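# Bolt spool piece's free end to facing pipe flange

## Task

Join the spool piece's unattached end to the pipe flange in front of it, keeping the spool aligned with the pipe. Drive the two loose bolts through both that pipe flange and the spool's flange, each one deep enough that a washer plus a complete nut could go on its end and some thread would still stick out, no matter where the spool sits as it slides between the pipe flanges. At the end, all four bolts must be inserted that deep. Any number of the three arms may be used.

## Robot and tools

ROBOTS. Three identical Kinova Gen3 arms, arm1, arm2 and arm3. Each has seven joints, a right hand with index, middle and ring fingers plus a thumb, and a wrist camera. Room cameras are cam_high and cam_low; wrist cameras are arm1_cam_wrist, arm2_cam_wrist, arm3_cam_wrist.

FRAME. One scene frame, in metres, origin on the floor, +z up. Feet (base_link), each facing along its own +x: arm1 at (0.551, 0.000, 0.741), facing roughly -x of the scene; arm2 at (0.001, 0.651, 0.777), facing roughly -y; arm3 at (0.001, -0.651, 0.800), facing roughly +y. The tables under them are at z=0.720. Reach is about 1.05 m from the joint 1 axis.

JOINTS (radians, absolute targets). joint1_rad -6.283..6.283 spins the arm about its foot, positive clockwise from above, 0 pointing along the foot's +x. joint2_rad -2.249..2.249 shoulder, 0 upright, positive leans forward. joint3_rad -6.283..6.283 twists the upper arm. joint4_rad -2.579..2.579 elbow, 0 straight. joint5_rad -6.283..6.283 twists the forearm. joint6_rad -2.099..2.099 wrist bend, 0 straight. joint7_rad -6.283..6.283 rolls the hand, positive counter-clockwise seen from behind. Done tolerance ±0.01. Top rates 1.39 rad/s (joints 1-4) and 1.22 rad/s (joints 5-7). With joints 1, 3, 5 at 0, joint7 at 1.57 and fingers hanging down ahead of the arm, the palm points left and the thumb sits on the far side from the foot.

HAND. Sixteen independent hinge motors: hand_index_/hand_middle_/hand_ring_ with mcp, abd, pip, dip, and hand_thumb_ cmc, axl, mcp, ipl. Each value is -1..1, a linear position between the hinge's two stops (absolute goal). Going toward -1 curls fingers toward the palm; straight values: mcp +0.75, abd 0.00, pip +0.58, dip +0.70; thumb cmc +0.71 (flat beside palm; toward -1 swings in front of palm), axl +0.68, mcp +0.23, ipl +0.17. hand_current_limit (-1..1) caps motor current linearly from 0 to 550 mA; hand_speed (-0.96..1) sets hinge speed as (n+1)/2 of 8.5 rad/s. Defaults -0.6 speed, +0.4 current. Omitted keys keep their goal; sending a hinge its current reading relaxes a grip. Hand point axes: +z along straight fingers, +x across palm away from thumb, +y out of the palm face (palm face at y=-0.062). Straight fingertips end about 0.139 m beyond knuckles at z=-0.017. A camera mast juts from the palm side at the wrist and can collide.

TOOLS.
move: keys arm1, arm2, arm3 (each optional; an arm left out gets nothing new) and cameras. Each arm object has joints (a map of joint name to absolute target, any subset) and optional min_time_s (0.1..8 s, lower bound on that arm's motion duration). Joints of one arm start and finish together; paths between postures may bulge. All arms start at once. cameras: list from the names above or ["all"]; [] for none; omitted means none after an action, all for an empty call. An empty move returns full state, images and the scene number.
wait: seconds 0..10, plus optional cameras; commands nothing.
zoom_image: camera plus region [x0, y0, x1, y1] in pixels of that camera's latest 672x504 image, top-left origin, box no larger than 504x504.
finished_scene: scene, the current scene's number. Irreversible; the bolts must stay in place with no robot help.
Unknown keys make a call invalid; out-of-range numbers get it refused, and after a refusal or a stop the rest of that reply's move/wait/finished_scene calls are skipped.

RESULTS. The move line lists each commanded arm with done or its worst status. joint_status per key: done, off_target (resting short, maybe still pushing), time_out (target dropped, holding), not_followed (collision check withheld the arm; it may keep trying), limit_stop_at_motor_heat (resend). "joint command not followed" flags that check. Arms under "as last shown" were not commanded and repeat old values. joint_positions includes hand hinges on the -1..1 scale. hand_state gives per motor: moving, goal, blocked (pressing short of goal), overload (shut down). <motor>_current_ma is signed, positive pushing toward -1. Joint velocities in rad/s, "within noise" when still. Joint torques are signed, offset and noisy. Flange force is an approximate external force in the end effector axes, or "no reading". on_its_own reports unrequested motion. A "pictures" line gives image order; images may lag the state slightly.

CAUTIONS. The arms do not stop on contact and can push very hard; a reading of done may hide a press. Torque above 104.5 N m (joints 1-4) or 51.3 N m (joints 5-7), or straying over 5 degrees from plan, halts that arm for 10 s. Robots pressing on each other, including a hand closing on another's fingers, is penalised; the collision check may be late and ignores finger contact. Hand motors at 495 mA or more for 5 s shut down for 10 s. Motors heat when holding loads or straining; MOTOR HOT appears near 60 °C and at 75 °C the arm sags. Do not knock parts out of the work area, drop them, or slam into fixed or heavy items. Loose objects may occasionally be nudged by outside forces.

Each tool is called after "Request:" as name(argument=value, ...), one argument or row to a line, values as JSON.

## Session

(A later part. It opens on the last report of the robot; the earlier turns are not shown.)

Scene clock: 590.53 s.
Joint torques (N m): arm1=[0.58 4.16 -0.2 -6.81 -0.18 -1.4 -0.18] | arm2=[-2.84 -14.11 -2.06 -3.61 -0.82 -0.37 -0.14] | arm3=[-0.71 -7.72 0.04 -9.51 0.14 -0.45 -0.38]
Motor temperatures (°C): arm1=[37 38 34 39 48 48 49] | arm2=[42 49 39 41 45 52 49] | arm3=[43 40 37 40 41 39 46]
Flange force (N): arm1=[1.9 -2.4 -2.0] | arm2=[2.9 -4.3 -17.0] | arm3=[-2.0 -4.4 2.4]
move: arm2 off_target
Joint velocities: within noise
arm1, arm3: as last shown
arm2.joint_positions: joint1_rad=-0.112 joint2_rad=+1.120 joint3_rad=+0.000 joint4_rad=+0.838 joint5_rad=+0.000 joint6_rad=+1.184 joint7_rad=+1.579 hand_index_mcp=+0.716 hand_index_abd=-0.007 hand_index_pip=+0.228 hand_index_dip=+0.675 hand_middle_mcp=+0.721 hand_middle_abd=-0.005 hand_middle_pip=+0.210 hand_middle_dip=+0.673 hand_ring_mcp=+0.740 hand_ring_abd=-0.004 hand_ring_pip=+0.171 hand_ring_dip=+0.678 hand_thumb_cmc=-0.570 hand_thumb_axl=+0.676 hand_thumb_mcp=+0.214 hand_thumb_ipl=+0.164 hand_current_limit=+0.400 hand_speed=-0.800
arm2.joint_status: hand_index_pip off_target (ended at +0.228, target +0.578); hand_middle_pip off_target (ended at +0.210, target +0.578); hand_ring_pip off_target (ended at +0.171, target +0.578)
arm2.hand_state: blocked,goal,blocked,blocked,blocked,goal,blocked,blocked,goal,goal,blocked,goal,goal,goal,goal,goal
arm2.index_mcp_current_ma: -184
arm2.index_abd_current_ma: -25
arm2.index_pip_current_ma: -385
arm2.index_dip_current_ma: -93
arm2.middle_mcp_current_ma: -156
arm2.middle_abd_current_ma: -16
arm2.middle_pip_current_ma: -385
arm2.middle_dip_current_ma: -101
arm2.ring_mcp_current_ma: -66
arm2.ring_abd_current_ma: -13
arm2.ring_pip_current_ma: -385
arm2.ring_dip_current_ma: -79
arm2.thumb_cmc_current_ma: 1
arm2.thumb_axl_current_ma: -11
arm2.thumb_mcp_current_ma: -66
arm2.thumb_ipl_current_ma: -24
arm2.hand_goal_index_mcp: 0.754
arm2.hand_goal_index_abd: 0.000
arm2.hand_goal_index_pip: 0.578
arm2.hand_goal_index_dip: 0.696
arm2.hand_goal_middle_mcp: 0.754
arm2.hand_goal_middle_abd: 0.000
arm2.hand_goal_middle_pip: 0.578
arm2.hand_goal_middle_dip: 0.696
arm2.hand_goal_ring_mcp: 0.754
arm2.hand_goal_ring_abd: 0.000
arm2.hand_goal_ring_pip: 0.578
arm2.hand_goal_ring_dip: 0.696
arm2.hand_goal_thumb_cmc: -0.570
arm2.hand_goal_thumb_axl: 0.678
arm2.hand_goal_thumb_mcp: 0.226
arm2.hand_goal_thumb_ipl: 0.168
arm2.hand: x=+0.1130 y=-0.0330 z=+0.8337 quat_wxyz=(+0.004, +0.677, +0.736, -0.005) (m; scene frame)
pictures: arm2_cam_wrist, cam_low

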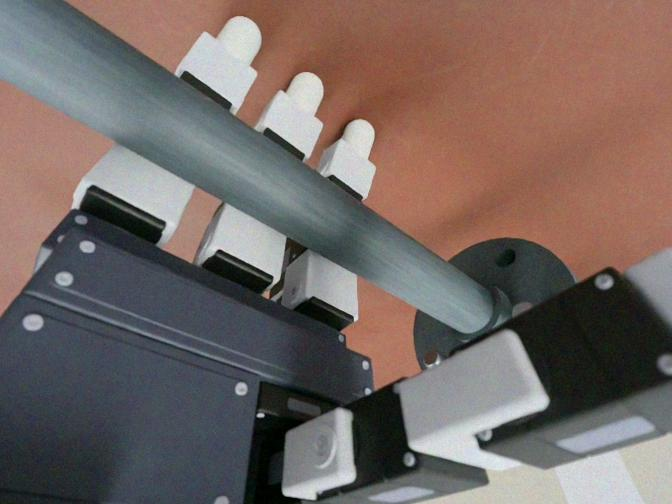

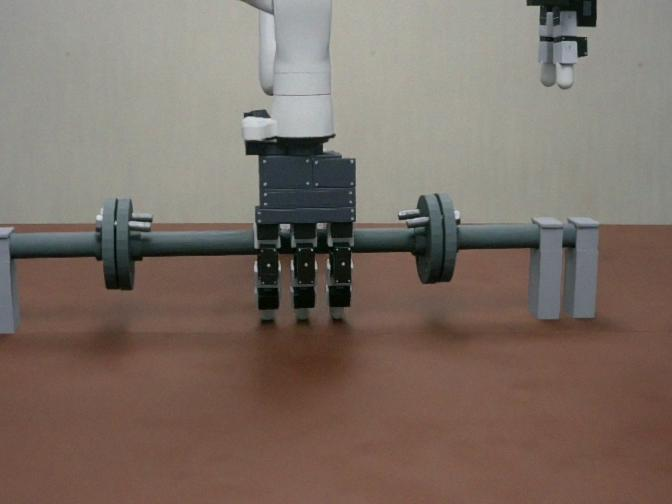

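Request:
move(
  arm2={"joints":{"hand_index_pip":-0.1,"hand_middle_pip":-0.1,"hand_ring_pip":-0.1}},
)

Request:
move(
  arm2={"joints":{"hand_index_mcp":1.0,"hand_middle_mcp":1.0,"hand_ring_mcp":1.0}},
  cameras=["arm2_cam_wrist","cam_low"],
)

Scene clock: 596.13 s.
Joint torques (N m): arm1=[0.58 4.12 -0.14 -6.78 -0.18 -1.34 -0.19] | arm2=[-1.33 -25.32 -1.4 -7.79 -0.84 0.18 0.01] | arm3=[-0.76 -7.72 0.01 -9.43 0.16 -0.53 -0.4]
Motor temperatures (°C): arm1=[37 38 34 39 48 48 49] | arm2=[42 49 39 41 45 52 49] | arm3=[43 40 37 40 41 39 46]
Flange force (N): arm1=[1.7 -2.2 -2.0] | arm2=[0.2 -1.9 0.3] | arm3=[-2.2 -4.2 1.9]
move: arm2 done
Joint velocities: within noise
arm1.joint_positions: joint1_rad=-0.132 joint2_rad=-0.586 joint3_rad=-0.115 joint4_rad=+1.425 joint5_rad=-0.022 joint6_rad=+1.936 joint7_rad=+1.699 hand_index_mcp=+0.753 hand_index_abd=+0.000 hand_index_pip=+0.577 hand_index_dip=+0.696 hand_middle_mcp=+0.753 hand_middle_abd=+0.000 hand_middle_pip=+0.577 hand_middle_dip=+0.696 hand_ring_mcp=+0.753 hand_ring_abd=+0.000 hand_ring_pip=+0.577 hand_ring_dip=+0.696 hand_thumb_cmc=+0.714 hand_thumb_axl=+0.677 hand_thumb_mcp=+0.224 hand_thumb_ipl=+0.168 hand_current_limit=+0.400 hand_speed=-0.600
arm1.joint_status: not commanded
arm1.hand_state: goal,goal,goal,goal,goal,goal,goal,goal,goal,goal,goal,goal,goal,goal,goal,goal
arm1.index_mcp_current_ma: 0
arm1.index_abd_current_ma: 0
arm1.index_pip_current_ma: 0
arm1.index_dip_current_ma: 0
arm1.middle_mcp_current_ma: 0
arm1.middle_abd_current_ma: 0
arm1.middle_pip_current_ma: 0
arm1.middle_dip_current_ma: 0
arm1.ring_mcp_current_ma: 0
arm1.ring_abd_current_ma: 0
arm1.ring_pip_current_ma: 0
arm1.ring_dip_current_ma: 0
arm1.thumb_cmc_current_ma: 0
arm1.thumb_axl_current_ma: 0
arm1.thumb_mcp_current_ma: -2
arm1.thumb_ipl_current_ma: 0
arm1.hand_goal_index_mcp: 0.754
arm1.hand_goal_index_abd: 0.000
arm1.hand_goal_index_pip: 0.576
arm1.hand_goal_index_dip: 0.696
arm1.hand_goal_middle_mcp: 0.754
arm1.hand_goal_middle_abd: 0.000
arm1.hand_goal_middle_pip: 0.576
arm1.hand_goal_middle_dip: 0.696
arm1.hand_goal_ring_mcp: 0.754
arm1.hand_goal_ring_abd: 0.000
arm1.hand_goal_ring_pip: 0.576
arm1.hand_goal_ring_dip: 0.696
arm1.hand_goal_thumb_cmc: 0.714
arm1.hand_goal_thumb_axl: 0.678
arm1.hand_goal_thumb_mcp: 0.226
arm1.hand_goal_thumb_ipl: 0.168
arm1.hand: x=+0.4529 y=-0.1006 z=+1.3062 quat_wxyz=(+0.008, -0.968, -0.174, +0.182) (m; scene frame)
arm2.joint_positions: joint1_rad=-0.112 joint2_rad=+1.120 joint3_rad=+0.000 joint4_rad=+0.838 joint5_rad=+0.000 joint6_rad=+1.184 joint7_rad=+1.579 hand_index_mcp=+0.754 hand_index_abd=-0.002 hand_index_pip=-0.094 hand_index_dip=+0.693 hand_middle_mcp=+0.754 hand_middle_abd=-0.001 hand_middle_pip=-0.094 hand_middle_dip=+0.693 hand_ring_mcp=+0.763 hand_ring_abd=-0.001 hand_ring_pip=-0.093 hand_ring_dip=+0.693 hand_thumb_cmc=-0.570 hand_thumb_axl=+0.676 hand_thumb_mcp=+0.214 hand_thumb_ipl=+0.164 hand_current_limit=+0.400 hand_speed=-0.800
arm2.joint_status: all done
arm2.hand_state: goal,goal,goal,goal,goal,goal,goal,goal,goal,goal,goal,goal,goal,goal,goal,goal
arm2.index_mcp_current_ma: 1
arm2.index_abd_current_ma: -8
arm2.index_pip_current_ma: 23
arm2.index_dip_current_ma: -10
arm2.middle_mcp_current_ma: -1
arm2.middle_abd_current_ma: -2
arm2.middle_pip_current_ma: 23
arm2.middle_dip_current_ma: -11
arm2.ring_mcp_current_ma: 38
arm2.ring_abd_current_ma: -3
arm2.ring_pip_current_ma: 29
arm2.ring_dip_current_ma: -12
arm2.thumb_cmc_current_ma: 1
arm2.thumb_axl_current_ma: -11
arm2.thumb_mcp_current_ma: -66
arm2.thumb_ipl_current_ma: -24
arm2.hand_goal_index_mcp: 0.754
arm2.hand_goal_index_abd: 0.000
arm2.hand_goal_index_pip: -0.100
arm2.hand_goal_index_dip: 0.696
arm2.hand_goal_middle_mcp: 0.754
arm2.hand_goal_middle_abd: 0.000
arm2.hand_goal_middle_pip: -0.100
arm2.hand_goal_middle_dip: 0.696
arm2.hand_goal_ring_mcp: 0.754
arm2.hand_goal_ring_abd: 0.000
arm2.hand_goal_ring_pip: -0.100
arm2.hand_goal_ring_dip: 0.696
arm2.hand_goal_thumb_cmc: -0.570
arm2.hand_goal_thumb_axl: 0.678
arm2.hand_goal_thumb_mcp: 0.226
arm2.hand_goal_thumb_ipl: 0.168
arm2.hand: x=+0.1130 y=-0.0330 z=+0.8337 quat_wxyz=(+0.004, +0.677, +0.736, -0.005) (m; scene frame)
arm3: as last shown
pictures: none

Scene clock: 596.93 s.
Joint torques (N m): arm1=[0.57 4.18 -0.13 -6.82 -0.18 -1.38 -0.14] | arm2=[-0.1 -25.03 -0.38 -7.72 -0.17 0.19 0.17] | arm3=[-0.77 -7.79 0 -9.45 0.17 -0.47 -0.38]
Motor temperatures (°C): arm1=[37 38 34 39 48 48 49] | arm2=[42 49 39 41 45 52 49] | arm3=[43 40 37 40 41 39 46]
Flange force (N): arm1=[1.9 -2.1 -1.9] | arm2=[0.6 0.1 0.0] | arm3=[-2.2 -4.1 2.2]
move: arm2 done
Joint velocities: within noise
arm1, arm3: as last shown
arm2.joint_positions: joint1_rad=-0.112 joint2_rad=+1.120 joint3_rad=+0.000 joint4_rad=+0.838 joint5_rad=+0.000 joint6_rad=+1.184 joint7_rad=+1.579 hand_index_mcp=+0.994 hand_index_abd=-0.002 hand_index_pip=-0.096 hand_index_dip=+0.693 hand_middle_mcp=+0.994 hand_middle_abd=-0.001 hand_middle_pip=-0.096 hand_middle_dip=+0.693 hand_ring_mcp=+0.993 hand_ring_abd=-0.001 hand_ring_pip=-0.094 hand_ring_dip=+0.693 hand_thumb_cmc=-0.570 hand_thumb_axl=+0.676 hand_thumb_mcp=+0.214 hand_thumb_ipl=+0.164 hand_current_limit=+0.400 hand_speed=-0.800
arm2.joint_status: all done
arm2.hand_state: goal,goal,goal,goal,goal,goal,goal,goal,goal,goal,goal,goal,goal,goal,goal,goal
arm2.index_mcp_current_ma: -28
arm2.index_abd_current_ma: -8
arm2.index_pip_current_ma: 18
arm2.index_dip_current_ma: -10
arm2.middle_mcp_current_ma: -28
arm2.middle_abd_current_ma: -2
arm2.middle_pip_current_ma: 18
arm2.middle_dip_current_ma: -11
arm2.ring_mcp_current_ma: -30
arm2.ring_abd_current_ma: -3
arm2.ring_pip_current_ma: 23
arm2.ring_dip_current_ma: -12
arm2.thumb_cmc_current_ma: 1
arm2.thumb_axl_current_ma: -11
arm2.thumb_mcp_current_ma: -66
arm2.thumb_ipl_current_ma: -24
arm2.hand_goal_index_mcp: 1.000
arm2.hand_goal_index_abd: 0.000
arm2.hand_goal_index_pip: -0.100
arm2.hand_goal_index_dip: 0.696
arm2.hand_goal_middle_mcp: 1.000
arm2.hand_goal_middle_abd: 0.000
arm2.hand_goal_middle_pip: -0.100
arm2.hand_goal_middle_dip: 0.696
arm2.hand_goal_ring_mcp: 1.000
arm2.hand_goal_ring_abd: 0.000
arm2.hand_goal_ring_pip: -0.100
arm2.hand_goal_ring_dip: 0.696
arm2.hand_goal_thumb_cmc: -0.570
arm2.hand_goal_thumb_axl: 0.678
arm2.hand_goal_thumb_mcp: 0.226
arm2.hand_goal_thumb_ipl: 0.168
arm2.hand: x=+0.1130 y=-0.0330 z=+0.8337 quat_wxyz=(+0.004, +0.677, +0.736, -0.005) (m; scene frame)
pictures: arm2_cam_wrist, cam_low

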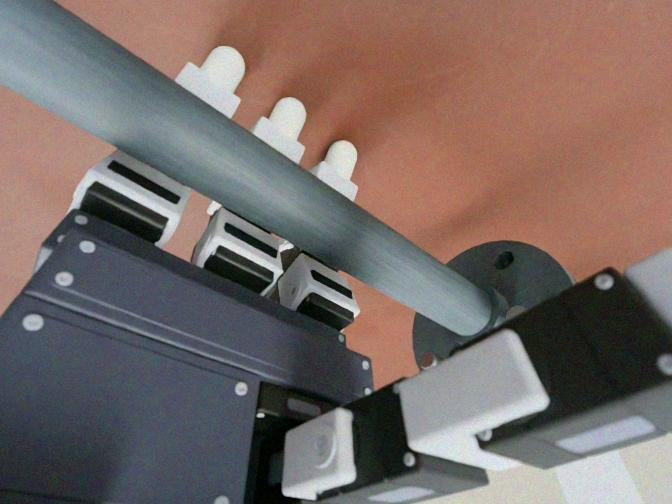

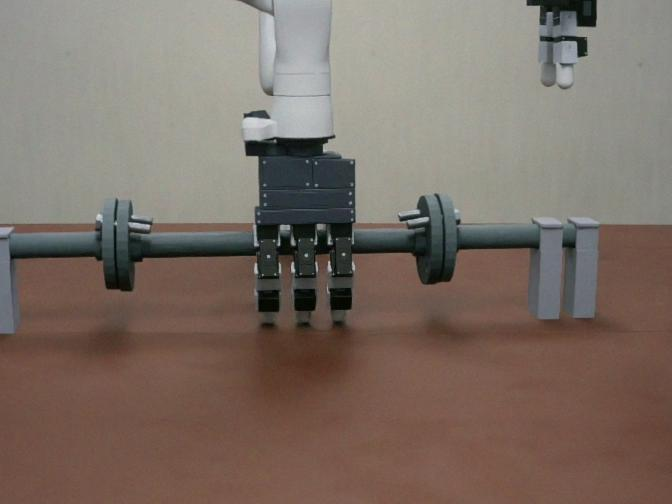

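Request:
move(
  arm2={"joints":{"joint2_rad":1.0964,"joint4_rad":0.8228,"joint6_rad":1.2224},"min_time_s":2},
)

Request:
move(
  arm2={"joints":{"hand_index_pip":0.38,"hand_middle_pip":0.38,"hand_ring_pip":0.38}},
  cameras=["arm2_cam_wrist","cam_low"],
)

Scene clock: 600.07 s.
Joint torques (N m): arm1=[0.54 4.22 -0.22 -6.75 -0.22 -1.36 -0.18] | arm2=[-0.1 -24.91 -0.41 -7.77 -0.16 0.2 0.14] | arm3=[-0.7 -7.78 0.02 -9.5 0.16 -0.48 -0.39]
Motor temperatures (°C): arm1=[37 38 34 39 48 48 49] | arm2=[42 49 39 41 45 52 49] | arm3=[43 40 37 40 41 39 46]
Flange force (N): arm1=[1.9 -2.5 -2.1] | arm2=[0.3 0.1 -0.1] | arm3=[-2.1 -4.3 2.3]
move: arm2 done
Joint velocities: within noise
arm1: as last shown
arm2.joint_positions: joint1_rad=-0.112 joint2_rad=+1.096 joint3_rad=+0.000 joint4_rad=+0.823 joint5_rad=+0.000 joint6_rad=+1.222 joint7_rad=+1.579 hand_index_mcp=+0.994 hand_index_abd=-0.002 hand_index_pip=-0.096 hand_index_dip=+0.693 hand_middle_mcp=+0.994 hand_middle_abd=-0.001 hand_middle_pip=-0.096 hand_middle_dip=+0.693 hand_ring_mcp=+0.993 hand_ring_abd=-0.001 hand_ring_pip=-0.094 hand_ring_dip=+0.693 hand_thumb_cmc=-0.570 hand_thumb_axl=+0.676 hand_thumb_mcp=+0.214 hand_thumb_ipl=+0.164 hand_current_limit=+0.400 hand_speed=-0.800
arm2.joint_status: all done
arm2.hand_state: goal,goal,goal,goal,goal,goal,goal,goal,goal,goal,goal,goal,goal,goal,goal,goal
arm2.index_mcp_current_ma: -28
arm2.index_abd_current_ma: -8
arm2.index_pip_current_ma: 18
arm2.index_dip_current_ma: -10
arm2.middle_mcp_current_ma: -28
arm2.middle_abd_current_ma: -2
arm2.middle_pip_current_ma: 18
arm2.middle_dip_current_ma: -11
arm2.ring_mcp_current_ma: -30
arm2.ring_abd_current_ma: -3
arm2.ring_pip_current_ma: 23
arm2.ring_dip_current_ma: -12
arm2.thumb_cmc_current_ma: 1
arm2.thumb_axl_current_ma: -11
arm2.thumb_mcp_current_ma: -66
arm2.thumb_ipl_current_ma: -24
arm2.hand_goal_index_mcp: 1.000
arm2.hand_goal_index_abd: 0.000
arm2.hand_goal_index_pip: -0.100
arm2.hand_goal_index_dip: 0.696
arm2.hand_goal_middle_mcp: 1.000
arm2.hand_goal_middle_abd: 0.000
arm2.hand_goal_middle_pip: -0.100
arm2.hand_goal_middle_dip: 0.696
arm2.hand_goal_ring_mcp: 1.000
arm2.hand_goal_ring_abd: 0.000
arm2.hand_goal_ring_pip: -0.100
arm2.hand_goal_ring_dip: 0.696
arm2.hand_goal_thumb_cmc: -0.570
arm2.hand_goal_thumb_axl: 0.678
arm2.hand_goal_thumb_mcp: 0.226
arm2.hand_goal_thumb_ipl: 0.168
arm2.hand: x=+0.1130 y=-0.0329 z=+0.8537 quat_wxyz=(+0.004, +0.677, +0.736, -0.005) (m; scene frame)
arm3.joint_positions: joint1_rad=-0.061 joint2_rad=+0.000 joint3_rad=+0.000 joint4_rad=+1.750 joint5_rad=+0.000 joint6_rad=+1.390 joint7_rad=+0.083 hand_index_mcp=+0.755 hand_index_abd=-0.003 hand_index_pip=+0.580 hand_index_dip=+0.699 hand_middle_mcp=+0.755 hand_middle_abd=-0.115 hand_middle_pip=+0.580 hand_middle_dip=+0.699 hand_ring_mcp=-0.462 hand_ring_abd=-0.097 hand_ring_pip=-0.293 hand_ring_dip=-0.171 hand_thumb_cmc=+0.712 hand_thumb_axl=+0.677 hand_thumb_mcp=+0.222 hand_thumb_ipl=+0.168 hand_current_limit=+0.400 hand_speed=-0.500
arm3.joint_status: not commanded
arm3.hand_state: goal,goal,goal,goal,goal,goal,goal,goal,goal,goal,goal,goal,goal,goal,goal,goal
arm3.index_mcp_current_ma: 1
arm3.index_abd_current_ma: -3
arm3.index_pip_current_ma: 2
arm3.index_dip_current_ma: 3
arm3.middle_mcp_current_ma: 1
arm3.middle_abd_current_ma: 5
arm3.middle_pip_current_ma: 2
arm3.middle_dip_current_ma: 3
arm3.ring_mcp_current_ma: 38
arm3.ring_abd_current_ma: 2
arm3.ring_pip_current_ma: 6
arm3.ring_dip_current_ma: 3
arm3.thumb_cmc_current_ma: -2
arm3.thumb_axl_current_ma: -1
arm3.thumb_mcp_current_ma: -7
arm3.thumb_ipl_current_ma: 0
arm3.hand_goal_index_mcp: 0.754
arm3.hand_goal_index_abd: 0.000
arm3.hand_goal_index_pip: 0.578
arm3.hand_goal_index_dip: 0.696
arm3.hand_goal_middle_mcp: 0.754
arm3.hand_goal_middle_abd: -0.120
arm3.hand_goal_middle_pip: 0.578
arm3.hand_goal_middle_dip: 0.696
arm3.hand_goal_ring_mcp: -0.480
arm3.hand_goal_ring_abd: -0.100
arm3.hand_goal_ring_pip: -0.298
arm3.hand_goal_ring_dip: -0.174
arm3.hand_goal_thumb_cmc: 0.714
arm3.hand_goal_thumb_axl: 0.678
arm3.hand_goal_thumb_mcp: 0.226
arm3.hand_goal_thumb_ipl: 0.168
arm3.hand: x=+0.0136 y=-0.2529 z=+1.1481 quat_wxyz=(+0.005, -0.073, +0.997, +0.001) (m; scene frame)
pictures: none

Scene clock: 601.20 s.
Joint torques (N m): arm1=[0.63 4.16 -0.15 -6.71 -0.18 -1.37 -0.19] | arm2=[-0.06 -24.9 -0.38 -7.8 -0.13 0.21 0.15] | arm3=[-0.68 -7.77 0.09 -9.56 0.18 -0.44 -0.39]
Motor temperatures (°C): arm1=[37 38 34 39 48 48 49] | arm2=[42 49 39 41 45 52 49] | arm3=[43 40 37 40 41 39 46]
Flange force (N): arm1=[1.7 -2.3 -2.3] | arm2=[0.6 0.2 -0.1] | arm3=[-1.9 -4.4 2.6]
move: arm2 done
Joint velocities: within noise
arm1, arm3: as last shown
arm2.joint_positions: joint1_rad=-0.112 joint2_rad=+1.096 joint3_rad=+0.000 joint4_rad=+0.823 joint5_rad=+0.000 joint6_rad=+1.222 joint7_rad=+1.579 hand_index_mcp=+0.994 hand_index_abd=-0.002 hand_index_pip=+0.377 hand_index_dip=+0.693 hand_middle_mcp=+0.994 hand_middle_abd=-0.001 hand_middle_pip=+0.376 hand_middle_dip=+0.693 hand_ring_mcp=+0.993 hand_ring_abd=-0.001 hand_ring_pip=+0.376 hand_ring_dip=+0.693 hand_thumb_cmc=-0.570 hand_thumb_axl=+0.676 hand_thumb_mcp=+0.214 hand_thumb_ipl=+0.164 hand_current_limit=+0.400 hand_speed=-0.800
arm2.joint_status: all done
arm2.hand_state: goal,goal,goal,goal,goal,goal,goal,goal,goal,goal,goal,goal,goal,goal,goal,goal
arm2.index_mcp_current_ma: -28
arm2.index_abd_current_ma: -8
arm2.index_pip_current_ma: -14
arm2.index_dip_current_ma: -10
arm2.middle_mcp_current_ma: -28
arm2.middle_abd_current_ma: -2
arm2.middle_pip_current_ma: -14
arm2.middle_dip_current_ma: -11
arm2.ring_mcp_current_ma: -30
arm2.ring_abd_current_ma: -3
arm2.ring_pip_current_ma: -18
arm2.ring_dip_current_ma: -12
arm2.thumb_cmc_current_ma: 1
arm2.thumb_axl_current_ma: -11
arm2.thumb_mcp_current_ma: -66
arm2.thumb_ipl_current_ma: -24
arm2.hand_goal_index_mcp: 1.000
arm2.hand_goal_index_abd: 0.000
arm2.hand_goal_index_pip: 0.380
arm2.hand_goal_index_dip: 0.696
arm2.hand_goal_middle_mcp: 1.000
arm2.hand_goal_middle_abd: 0.000
arm2.hand_goal_middle_pip: 0.380
arm2.hand_goal_middle_dip: 0.696
arm2.hand_goal_ring_mcp: 1.000
arm2.hand_goal_ring_abd: 0.000
arm2.hand_goal_ring_pip: 0.380
arm2.hand_goal_ring_dip: 0.696
arm2.hand_goal_thumb_cmc: -0.570
arm2.hand_goal_thumb_axl: 0.678
arm2.hand_goal_thumb_mcp: 0.226
arm2.hand_goal_thumb_ipl: 0.168
arm2.hand: x=+0.1130 y=-0.0329 z=+0.8537 quat_wxyz=(+0.004, +0.677, +0.736, -0.005) (m; scene frame)
pictures: arm2_cam_wrist, cam_low

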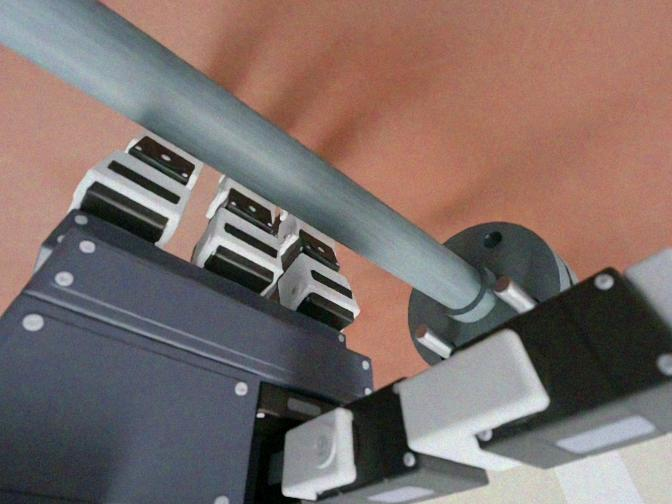

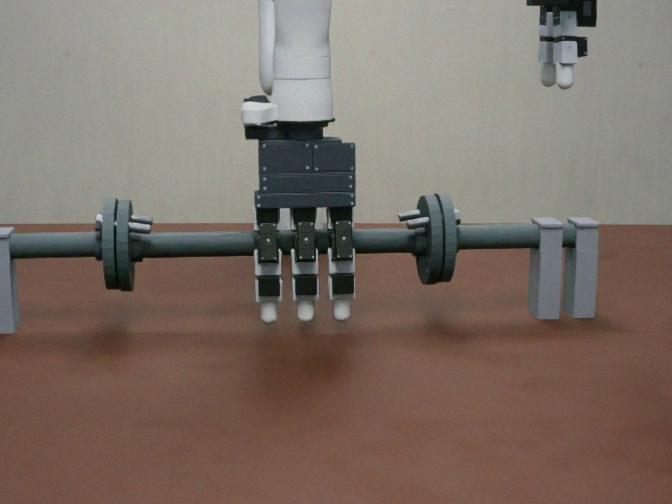

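Request:
move(
  arm2={"joints":{"joint2_rad":1.0068,"joint4_rad":0.5323,"joint6_rad":1.6025},"min_time_s":3},
  cameras=["cam_high","cam_low","arm2_cam_wrist"],
)

Request:
zoom_image(
  camera="cam_low",
  region=[385, 185, 475, 290],
)

Request:
zoom_image(
  camera="cam_low",
  region=[85, 185, 175, 290],
)

Request:
zoom_image(
  camera="arm2_cam_wrist",
  region=[340, 160, 672, 420],
)

Scene clock: 606.03 s.
Joint torques (N m): arm1=[0.52 4.22 -0.23 -6.82 -0.22 -1.36 -0.19] | arm2=[-0.09 -24.5 -0.4 -8.27 -0.16 0.15 0.15] | arm3=[-0.67 -7.75 0.03 -9.46 0.15 -0.43 -0.34]
Motor temperatures (°C): arm1=[37 38 34 39 48 48 49] | arm2=[42 49 39 41 45 52 49] | arm3=[43 40 37 40 41 39 45]
Flange force (N): arm1=[2.0 -2.5 -1.8] | arm2=no reading | arm3=[-1.8 -4.2 2.3]
move: arm2 done
Joint velocities: within noise
arm1, arm3: as last shown
arm2.joint_positions: joint1_rad=-0.112 joint2_rad=+1.007 joint3_rad=+0.000 joint4_rad=+0.532 joint5_rad=+0.000 joint6_rad=+1.603 joint7_rad=+1.579 hand_index_mcp=+0.994 hand_index_abd=-0.002 hand_index_pip=+0.377 hand_index_dip=+0.693 hand_middle_mcp=+0.994 hand_middle_abd=-0.001 hand_middle_pip=+0.376 hand_middle_dip=+0.693 hand_ring_mcp=+0.993 hand_ring_abd=-0.001 hand_ring_pip=+0.376 hand_ring_dip=+0.693 hand_thumb_cmc=-0.570 hand_thumb_axl=+0.676 hand_thumb_mcp=+0.214 hand_thumb_ipl=+0.164 hand_current_limit=+0.400 hand_speed=-0.800
arm2.joint_status: all done
arm2.hand_state: goal,goal,goal,goal,goal,goal,goal,goal,goal,goal,goal,goal,goal,goal,goal,goal
arm2.index_mcp_current_ma: -28
arm2.index_abd_current_ma: -8
arm2.index_pip_current_ma: -14
arm2.index_dip_current_ma: -10
arm2.middle_mcp_current_ma: -28
arm2.middle_abd_current_ma: -2
arm2.middle_pip_current_ma: -14
arm2.middle_dip_current_ma: -11
arm2.ring_mcp_current_ma: -30
arm2.ring_abd_current_ma: -3
arm2.ring_pip_current_ma: -18
arm2.ring_dip_current_ma: -12
arm2.thumb_cmc_current_ma: 1
arm2.thumb_axl_current_ma: -11
arm2.thumb_mcp_current_ma: -66
arm2.thumb_ipl_current_ma: -24
arm2.hand_goal_index_mcp: 1.000
arm2.hand_goal_index_abd: 0.000
arm2.hand_goal_index_pip: 0.380
arm2.hand_goal_index_dip: 0.696
arm2.hand_goal_middle_mcp: 1.000
arm2.hand_goal_middle_abd: 0.000
arm2.hand_goal_middle_pip: 0.380
arm2.hand_goal_middle_dip: 0.696
arm2.hand_goal_ring_mcp: 1.000
arm2.hand_goal_ring_abd: 0.000
arm2.hand_goal_ring_pip: 0.380
arm2.hand_goal_ring_dip: 0.696
arm2.hand_goal_thumb_cmc: -0.570
arm2.hand_goal_thumb_axl: 0.678
arm2.hand_goal_thumb_mcp: 0.226
arm2.hand_goal_thumb_ipl: 0.168
arm2.hand: x=+0.1132 y=-0.0310 z=+1.0037 quat_wxyz=(+0.004, +0.677, +0.736, -0.005) (m; scene frame)
pictures: arm2_cam_wrist, cam_high, cam_low

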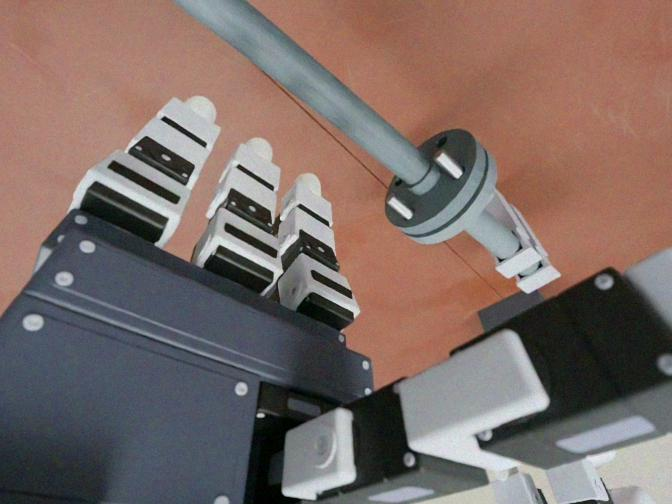

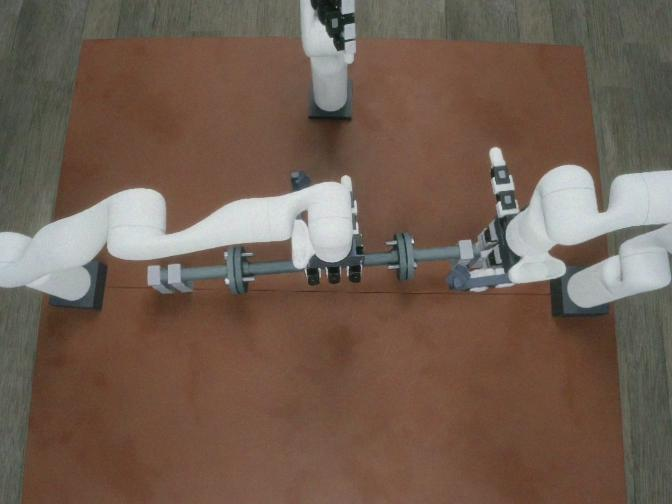

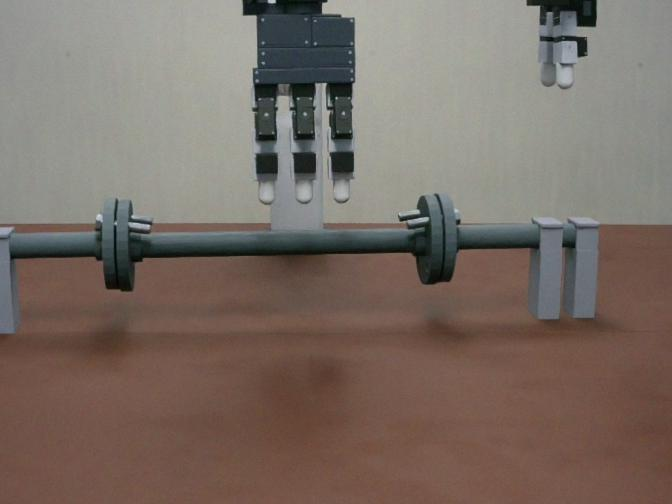

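Scaled by 4.800.

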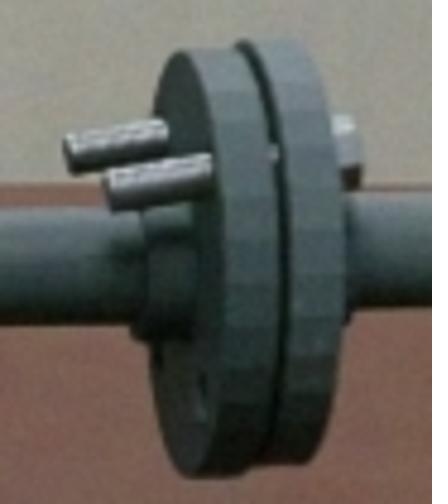

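Scaled by 4.800.

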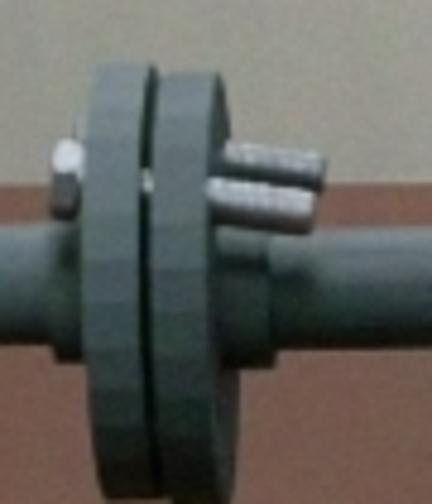

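Scaled by 1.518.

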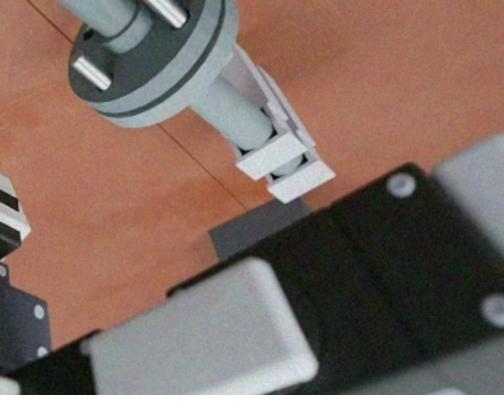

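Request:
wait(
  seconds=2,
  cameras=["cam_low"],
)

Request:
finished_scene(
  scene=1,
)

Scene clock: 608.50 s.
Joint torques (N m): arm1=[0.55 4.18 -0.15 -6.75 -0.16 -1.37 -0.15] | arm2=[-0.12 -24.53 -0.42 -8.29 -0.15 0.2 0.17] | arm3=[-0.84 -7.7 0.03 -9.49 0.16 -0.48 -0.39]
Motor temperatures (°C): arm1=[37 38 34 39 48 48 49] | arm2=[42 49 39 41 45 52 49] | arm3=[43 40 37 40 41 39 45]
Flange force (N): arm1=[1.8 -2.1 -2.1] | arm2=no reading | arm3=[-2.2 -4.5 2.2]
Joint velocities: within noise
arm1.joint_positions: joint1_rad=-0.132 joint2_rad=-0.586 joint3_rad=-0.115 joint4_rad=+1.425 joint5_rad=-0.022 joint6_rad=+1.936 joint7_rad=+1.699 hand_index_mcp=+0.753 hand_index_abd=+0.000 hand_index_pip=+0.577 hand_index_dip=+0.696 hand_middle_mcp=+0.753 hand_middle_abd=+0.000 hand_middle_pip=+0.577 hand_middle_dip=+0.696 hand_ring_mcp=+0.753 hand_ring_abd=+0.000 hand_ring_pip=+0.577 hand_ring_dip=+0.696 hand_thumb_cmc=+0.714 hand_thumb_axl=+0.677 hand_thumb_mcp=+0.224 hand_thumb_ipl=+0.168 hand_current_limit=+0.400 hand_speed=-0.600
arm1.joint_status: not commanded
arm1.hand_state: goal,goal,goal,goal,goal,goal,goal,goal,goal,goal,goal,goal,goal,goal,goal,goal
arm1.index_mcp_current_ma: 0
arm1.index_abd_current_ma: 0
arm1.index_pip_current_ma: 0
arm1.index_dip_current_ma: 0
arm1.middle_mcp_current_ma: 0
arm1.middle_abd_current_ma: 0
arm1.middle_pip_current_ma: 0
arm1.middle_dip_current_ma: 0
arm1.ring_mcp_current_ma: 0
arm1.ring_abd_current_ma: 0
arm1.ring_pip_current_ma: 0
arm1.ring_dip_current_ma: 0
arm1.thumb_cmc_current_ma: 0
arm1.thumb_axl_current_ma: 0
arm1.thumb_mcp_current_ma: -2
arm1.thumb_ipl_current_ma: 0
arm1.hand_goal_index_mcp: 0.754
arm1.hand_goal_index_abd: 0.000
arm1.hand_goal_index_pip: 0.576
arm1.hand_goal_index_dip: 0.696
arm1.hand_goal_middle_mcp: 0.754
arm1.hand_goal_middle_abd: 0.000
arm1.hand_goal_middle_pip: 0.576
arm1.hand_goal_middle_dip: 0.696
arm1.hand_goal_ring_mcp: 0.754
arm1.hand_goal_ring_abd: 0.000
arm1.hand_goal_ring_pip: 0.576
arm1.hand_goal_ring_dip: 0.696
arm1.hand_goal_thumb_cmc: 0.714
arm1.hand_goal_thumb_axl: 0.678
arm1.hand_goal_thumb_mcp: 0.226
arm1.hand_goal_thumb_ipl: 0.168
arm1.hand: x=+0.4529 y=-0.1006 z=+1.3062 quat_wxyz=(+0.008, -0.968, -0.174, +0.182) (m; scene frame)
arm2.joint_positions: joint1_rad=-0.112 joint2_rad=+1.007 joint3_rad=+0.000 joint4_rad=+0.532 joint5_rad=+0.000 joint6_rad=+1.603 joint7_rad=+1.579 hand_index_mcp=+0.994 hand_index_abd=-0.002 hand_index_pip=+0.377 hand_index_dip=+0.693 hand_middle_mcp=+0.994 hand_middle_abd=-0.001 hand_middle_pip=+0.376 hand_middle_dip=+0.693 hand_ring_mcp=+0.993 hand_ring_abd=-0.001 hand_ring_pip=+0.376 hand_ring_dip=+0.693 hand_thumb_cmc=-0.570 hand_thumb_axl=+0.676 hand_thumb_mcp=+0.214 hand_thumb_ipl=+0.164 hand_current_limit=+0.400 hand_speed=-0.800
arm2.joint_status: all done
arm2.hand_state: goal,goal,goal,goal,goal,goal,goal,goal,goal,goal,goal,goal,goal,goal,goal,goal
arm2.index_mcp_current_ma: -28
arm2.index_abd_current_ma: -8
arm2.index_pip_current_ma: -14
arm2.index_dip_current_ma: -10
arm2.middle_mcp_current_ma: -28
arm2.middle_abd_current_ma: -2
arm2.middle_pip_current_ma: -14
arm2.middle_dip_current_ma: -11
arm2.ring_mcp_current_ma: -30
arm2.ring_abd_current_ma: -3
arm2.ring_pip_current_ma: -18
arm2.ring_dip_current_ma: -12
arm2.thumb_cmc_current_ma: 1
arm2.thumb_axl_current_ma: -11
arm2.thumb_mcp_current_ma: -66
arm2.thumb_ipl_current_ma: -24
arm2.hand_goal_index_mcp: 1.000
arm2.hand_goal_index_abd: 0.000
arm2.hand_goal_index_pip: 0.380
arm2.hand_goal_index_dip: 0.696
arm2.hand_goal_middle_mcp: 1.000
arm2.hand_goal_middle_abd: 0.000
arm2.hand_goal_middle_pip: 0.380
arm2.hand_goal_middle_dip: 0.696
arm2.hand_goal_ring_mcp: 1.000
arm2.hand_goal_ring_abd: 0.000
arm2.hand_goal_ring_pip: 0.380
arm2.hand_goal_ring_dip: 0.696
arm2.hand_goal_thumb_cmc: -0.570
arm2.hand_goal_thumb_axl: 0.678
arm2.hand_goal_thumb_mcp: 0.226
arm2.hand_goal_thumb_ipl: 0.168
arm2.hand: x=+0.1132 y=-0.0310 z=+1.0037 quat_wxyz=(+0.004, +0.677, +0.736, -0.005) (m; scene frame)
arm3.joint_positions: joint1_rad=-0.061 joint2_rad=+0.000 joint3_rad=+0.000 joint4_rad=+1.750 joint5_rad=+0.000 joint6_rad=+1.390 joint7_rad=+0.083 hand_index_mcp=+0.755 hand_index_abd=-0.003 hand_index_pip=+0.580 hand_index_dip=+0.699 hand_middle_mcp=+0.755 hand_middle_abd=-0.115 hand_middle_pip=+0.580 hand_middle_dip=+0.699 hand_ring_mcp=-0.462 hand_ring_abd=-0.097 hand_ring_pip=-0.293 hand_ring_dip=-0.171 hand_thumb_cmc=+0.712 hand_thumb_axl=+0.677 hand_thumb_mcp=+0.222 hand_thumb_ipl=+0.168 hand_current_limit=+0.400 hand_speed=-0.500
arm3.joint_status: not commanded
arm3.hand_state: goal,goal,goal,goal,goal,goal,goal,goal,goal,goal,goal,goal,goal,goal,goal,goal
arm3.index_mcp_current_ma: 1
arm3.index_abd_current_ma: -3
arm3.index_pip_current_ma: 2
arm3.index_dip_current_ma: 3
arm3.middle_mcp_current_ma: 1
arm3.middle_abd_current_ma: 5
arm3.middle_pip_current_ma: 2
arm3.middle_dip_current_ma: 3
arm3.ring_mcp_current_ma: 38
arm3.ring_abd_current_ma: 2
arm3.ring_pip_current_ma: 6
arm3.ring_dip_current_ma: 3
arm3.thumb_cmc_current_ma: -2
arm3.thumb_axl_current_ma: -1
arm3.thumb_mcp_current_ma: -7
arm3.thumb_ipl_current_ma: 0
arm3.hand_goal_index_mcp: 0.754
arm3.hand_goal_index_abd: 0.000
arm3.hand_goal_index_pip: 0.578
arm3.hand_goal_index_dip: 0.696
arm3.hand_goal_middle_mcp: 0.754
arm3.hand_goal_middle_abd: -0.120
arm3.hand_goal_middle_pip: 0.578
arm3.hand_goal_middle_dip: 0.696
arm3.hand_goal_ring_mcp: -0.480
arm3.hand_goal_ring_abd: -0.100
arm3.hand_goal_ring_pip: -0.298
arm3.hand_goal_ring_dip: -0.174
arm3.hand_goal_thumb_cmc: 0.714
arm3.hand_goal_thumb_axl: 0.678
arm3.hand_goal_thumb_mcp: 0.226
arm3.hand_goal_thumb_ipl: 0.168
arm3.hand: x=+0.0136 y=-0.2529 z=+1.1481 quat_wxyz=(+0.005, -0.073, +0.997, +0.001) (m; scene frame)
wait: 2.00 s; at rest from the start
pictures: cam_low

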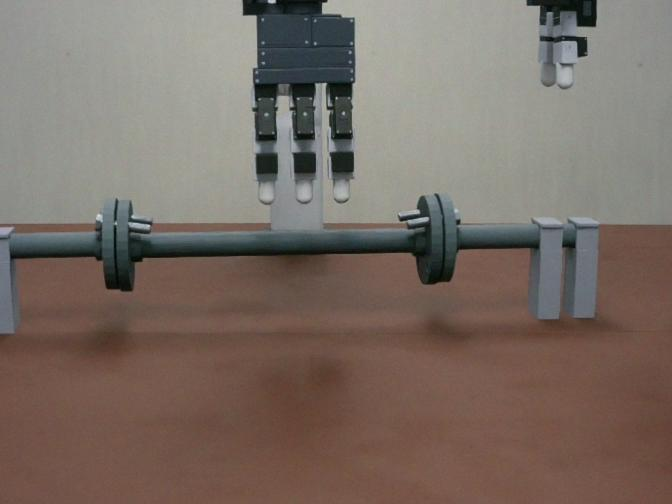

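The scene is finished: the task was done.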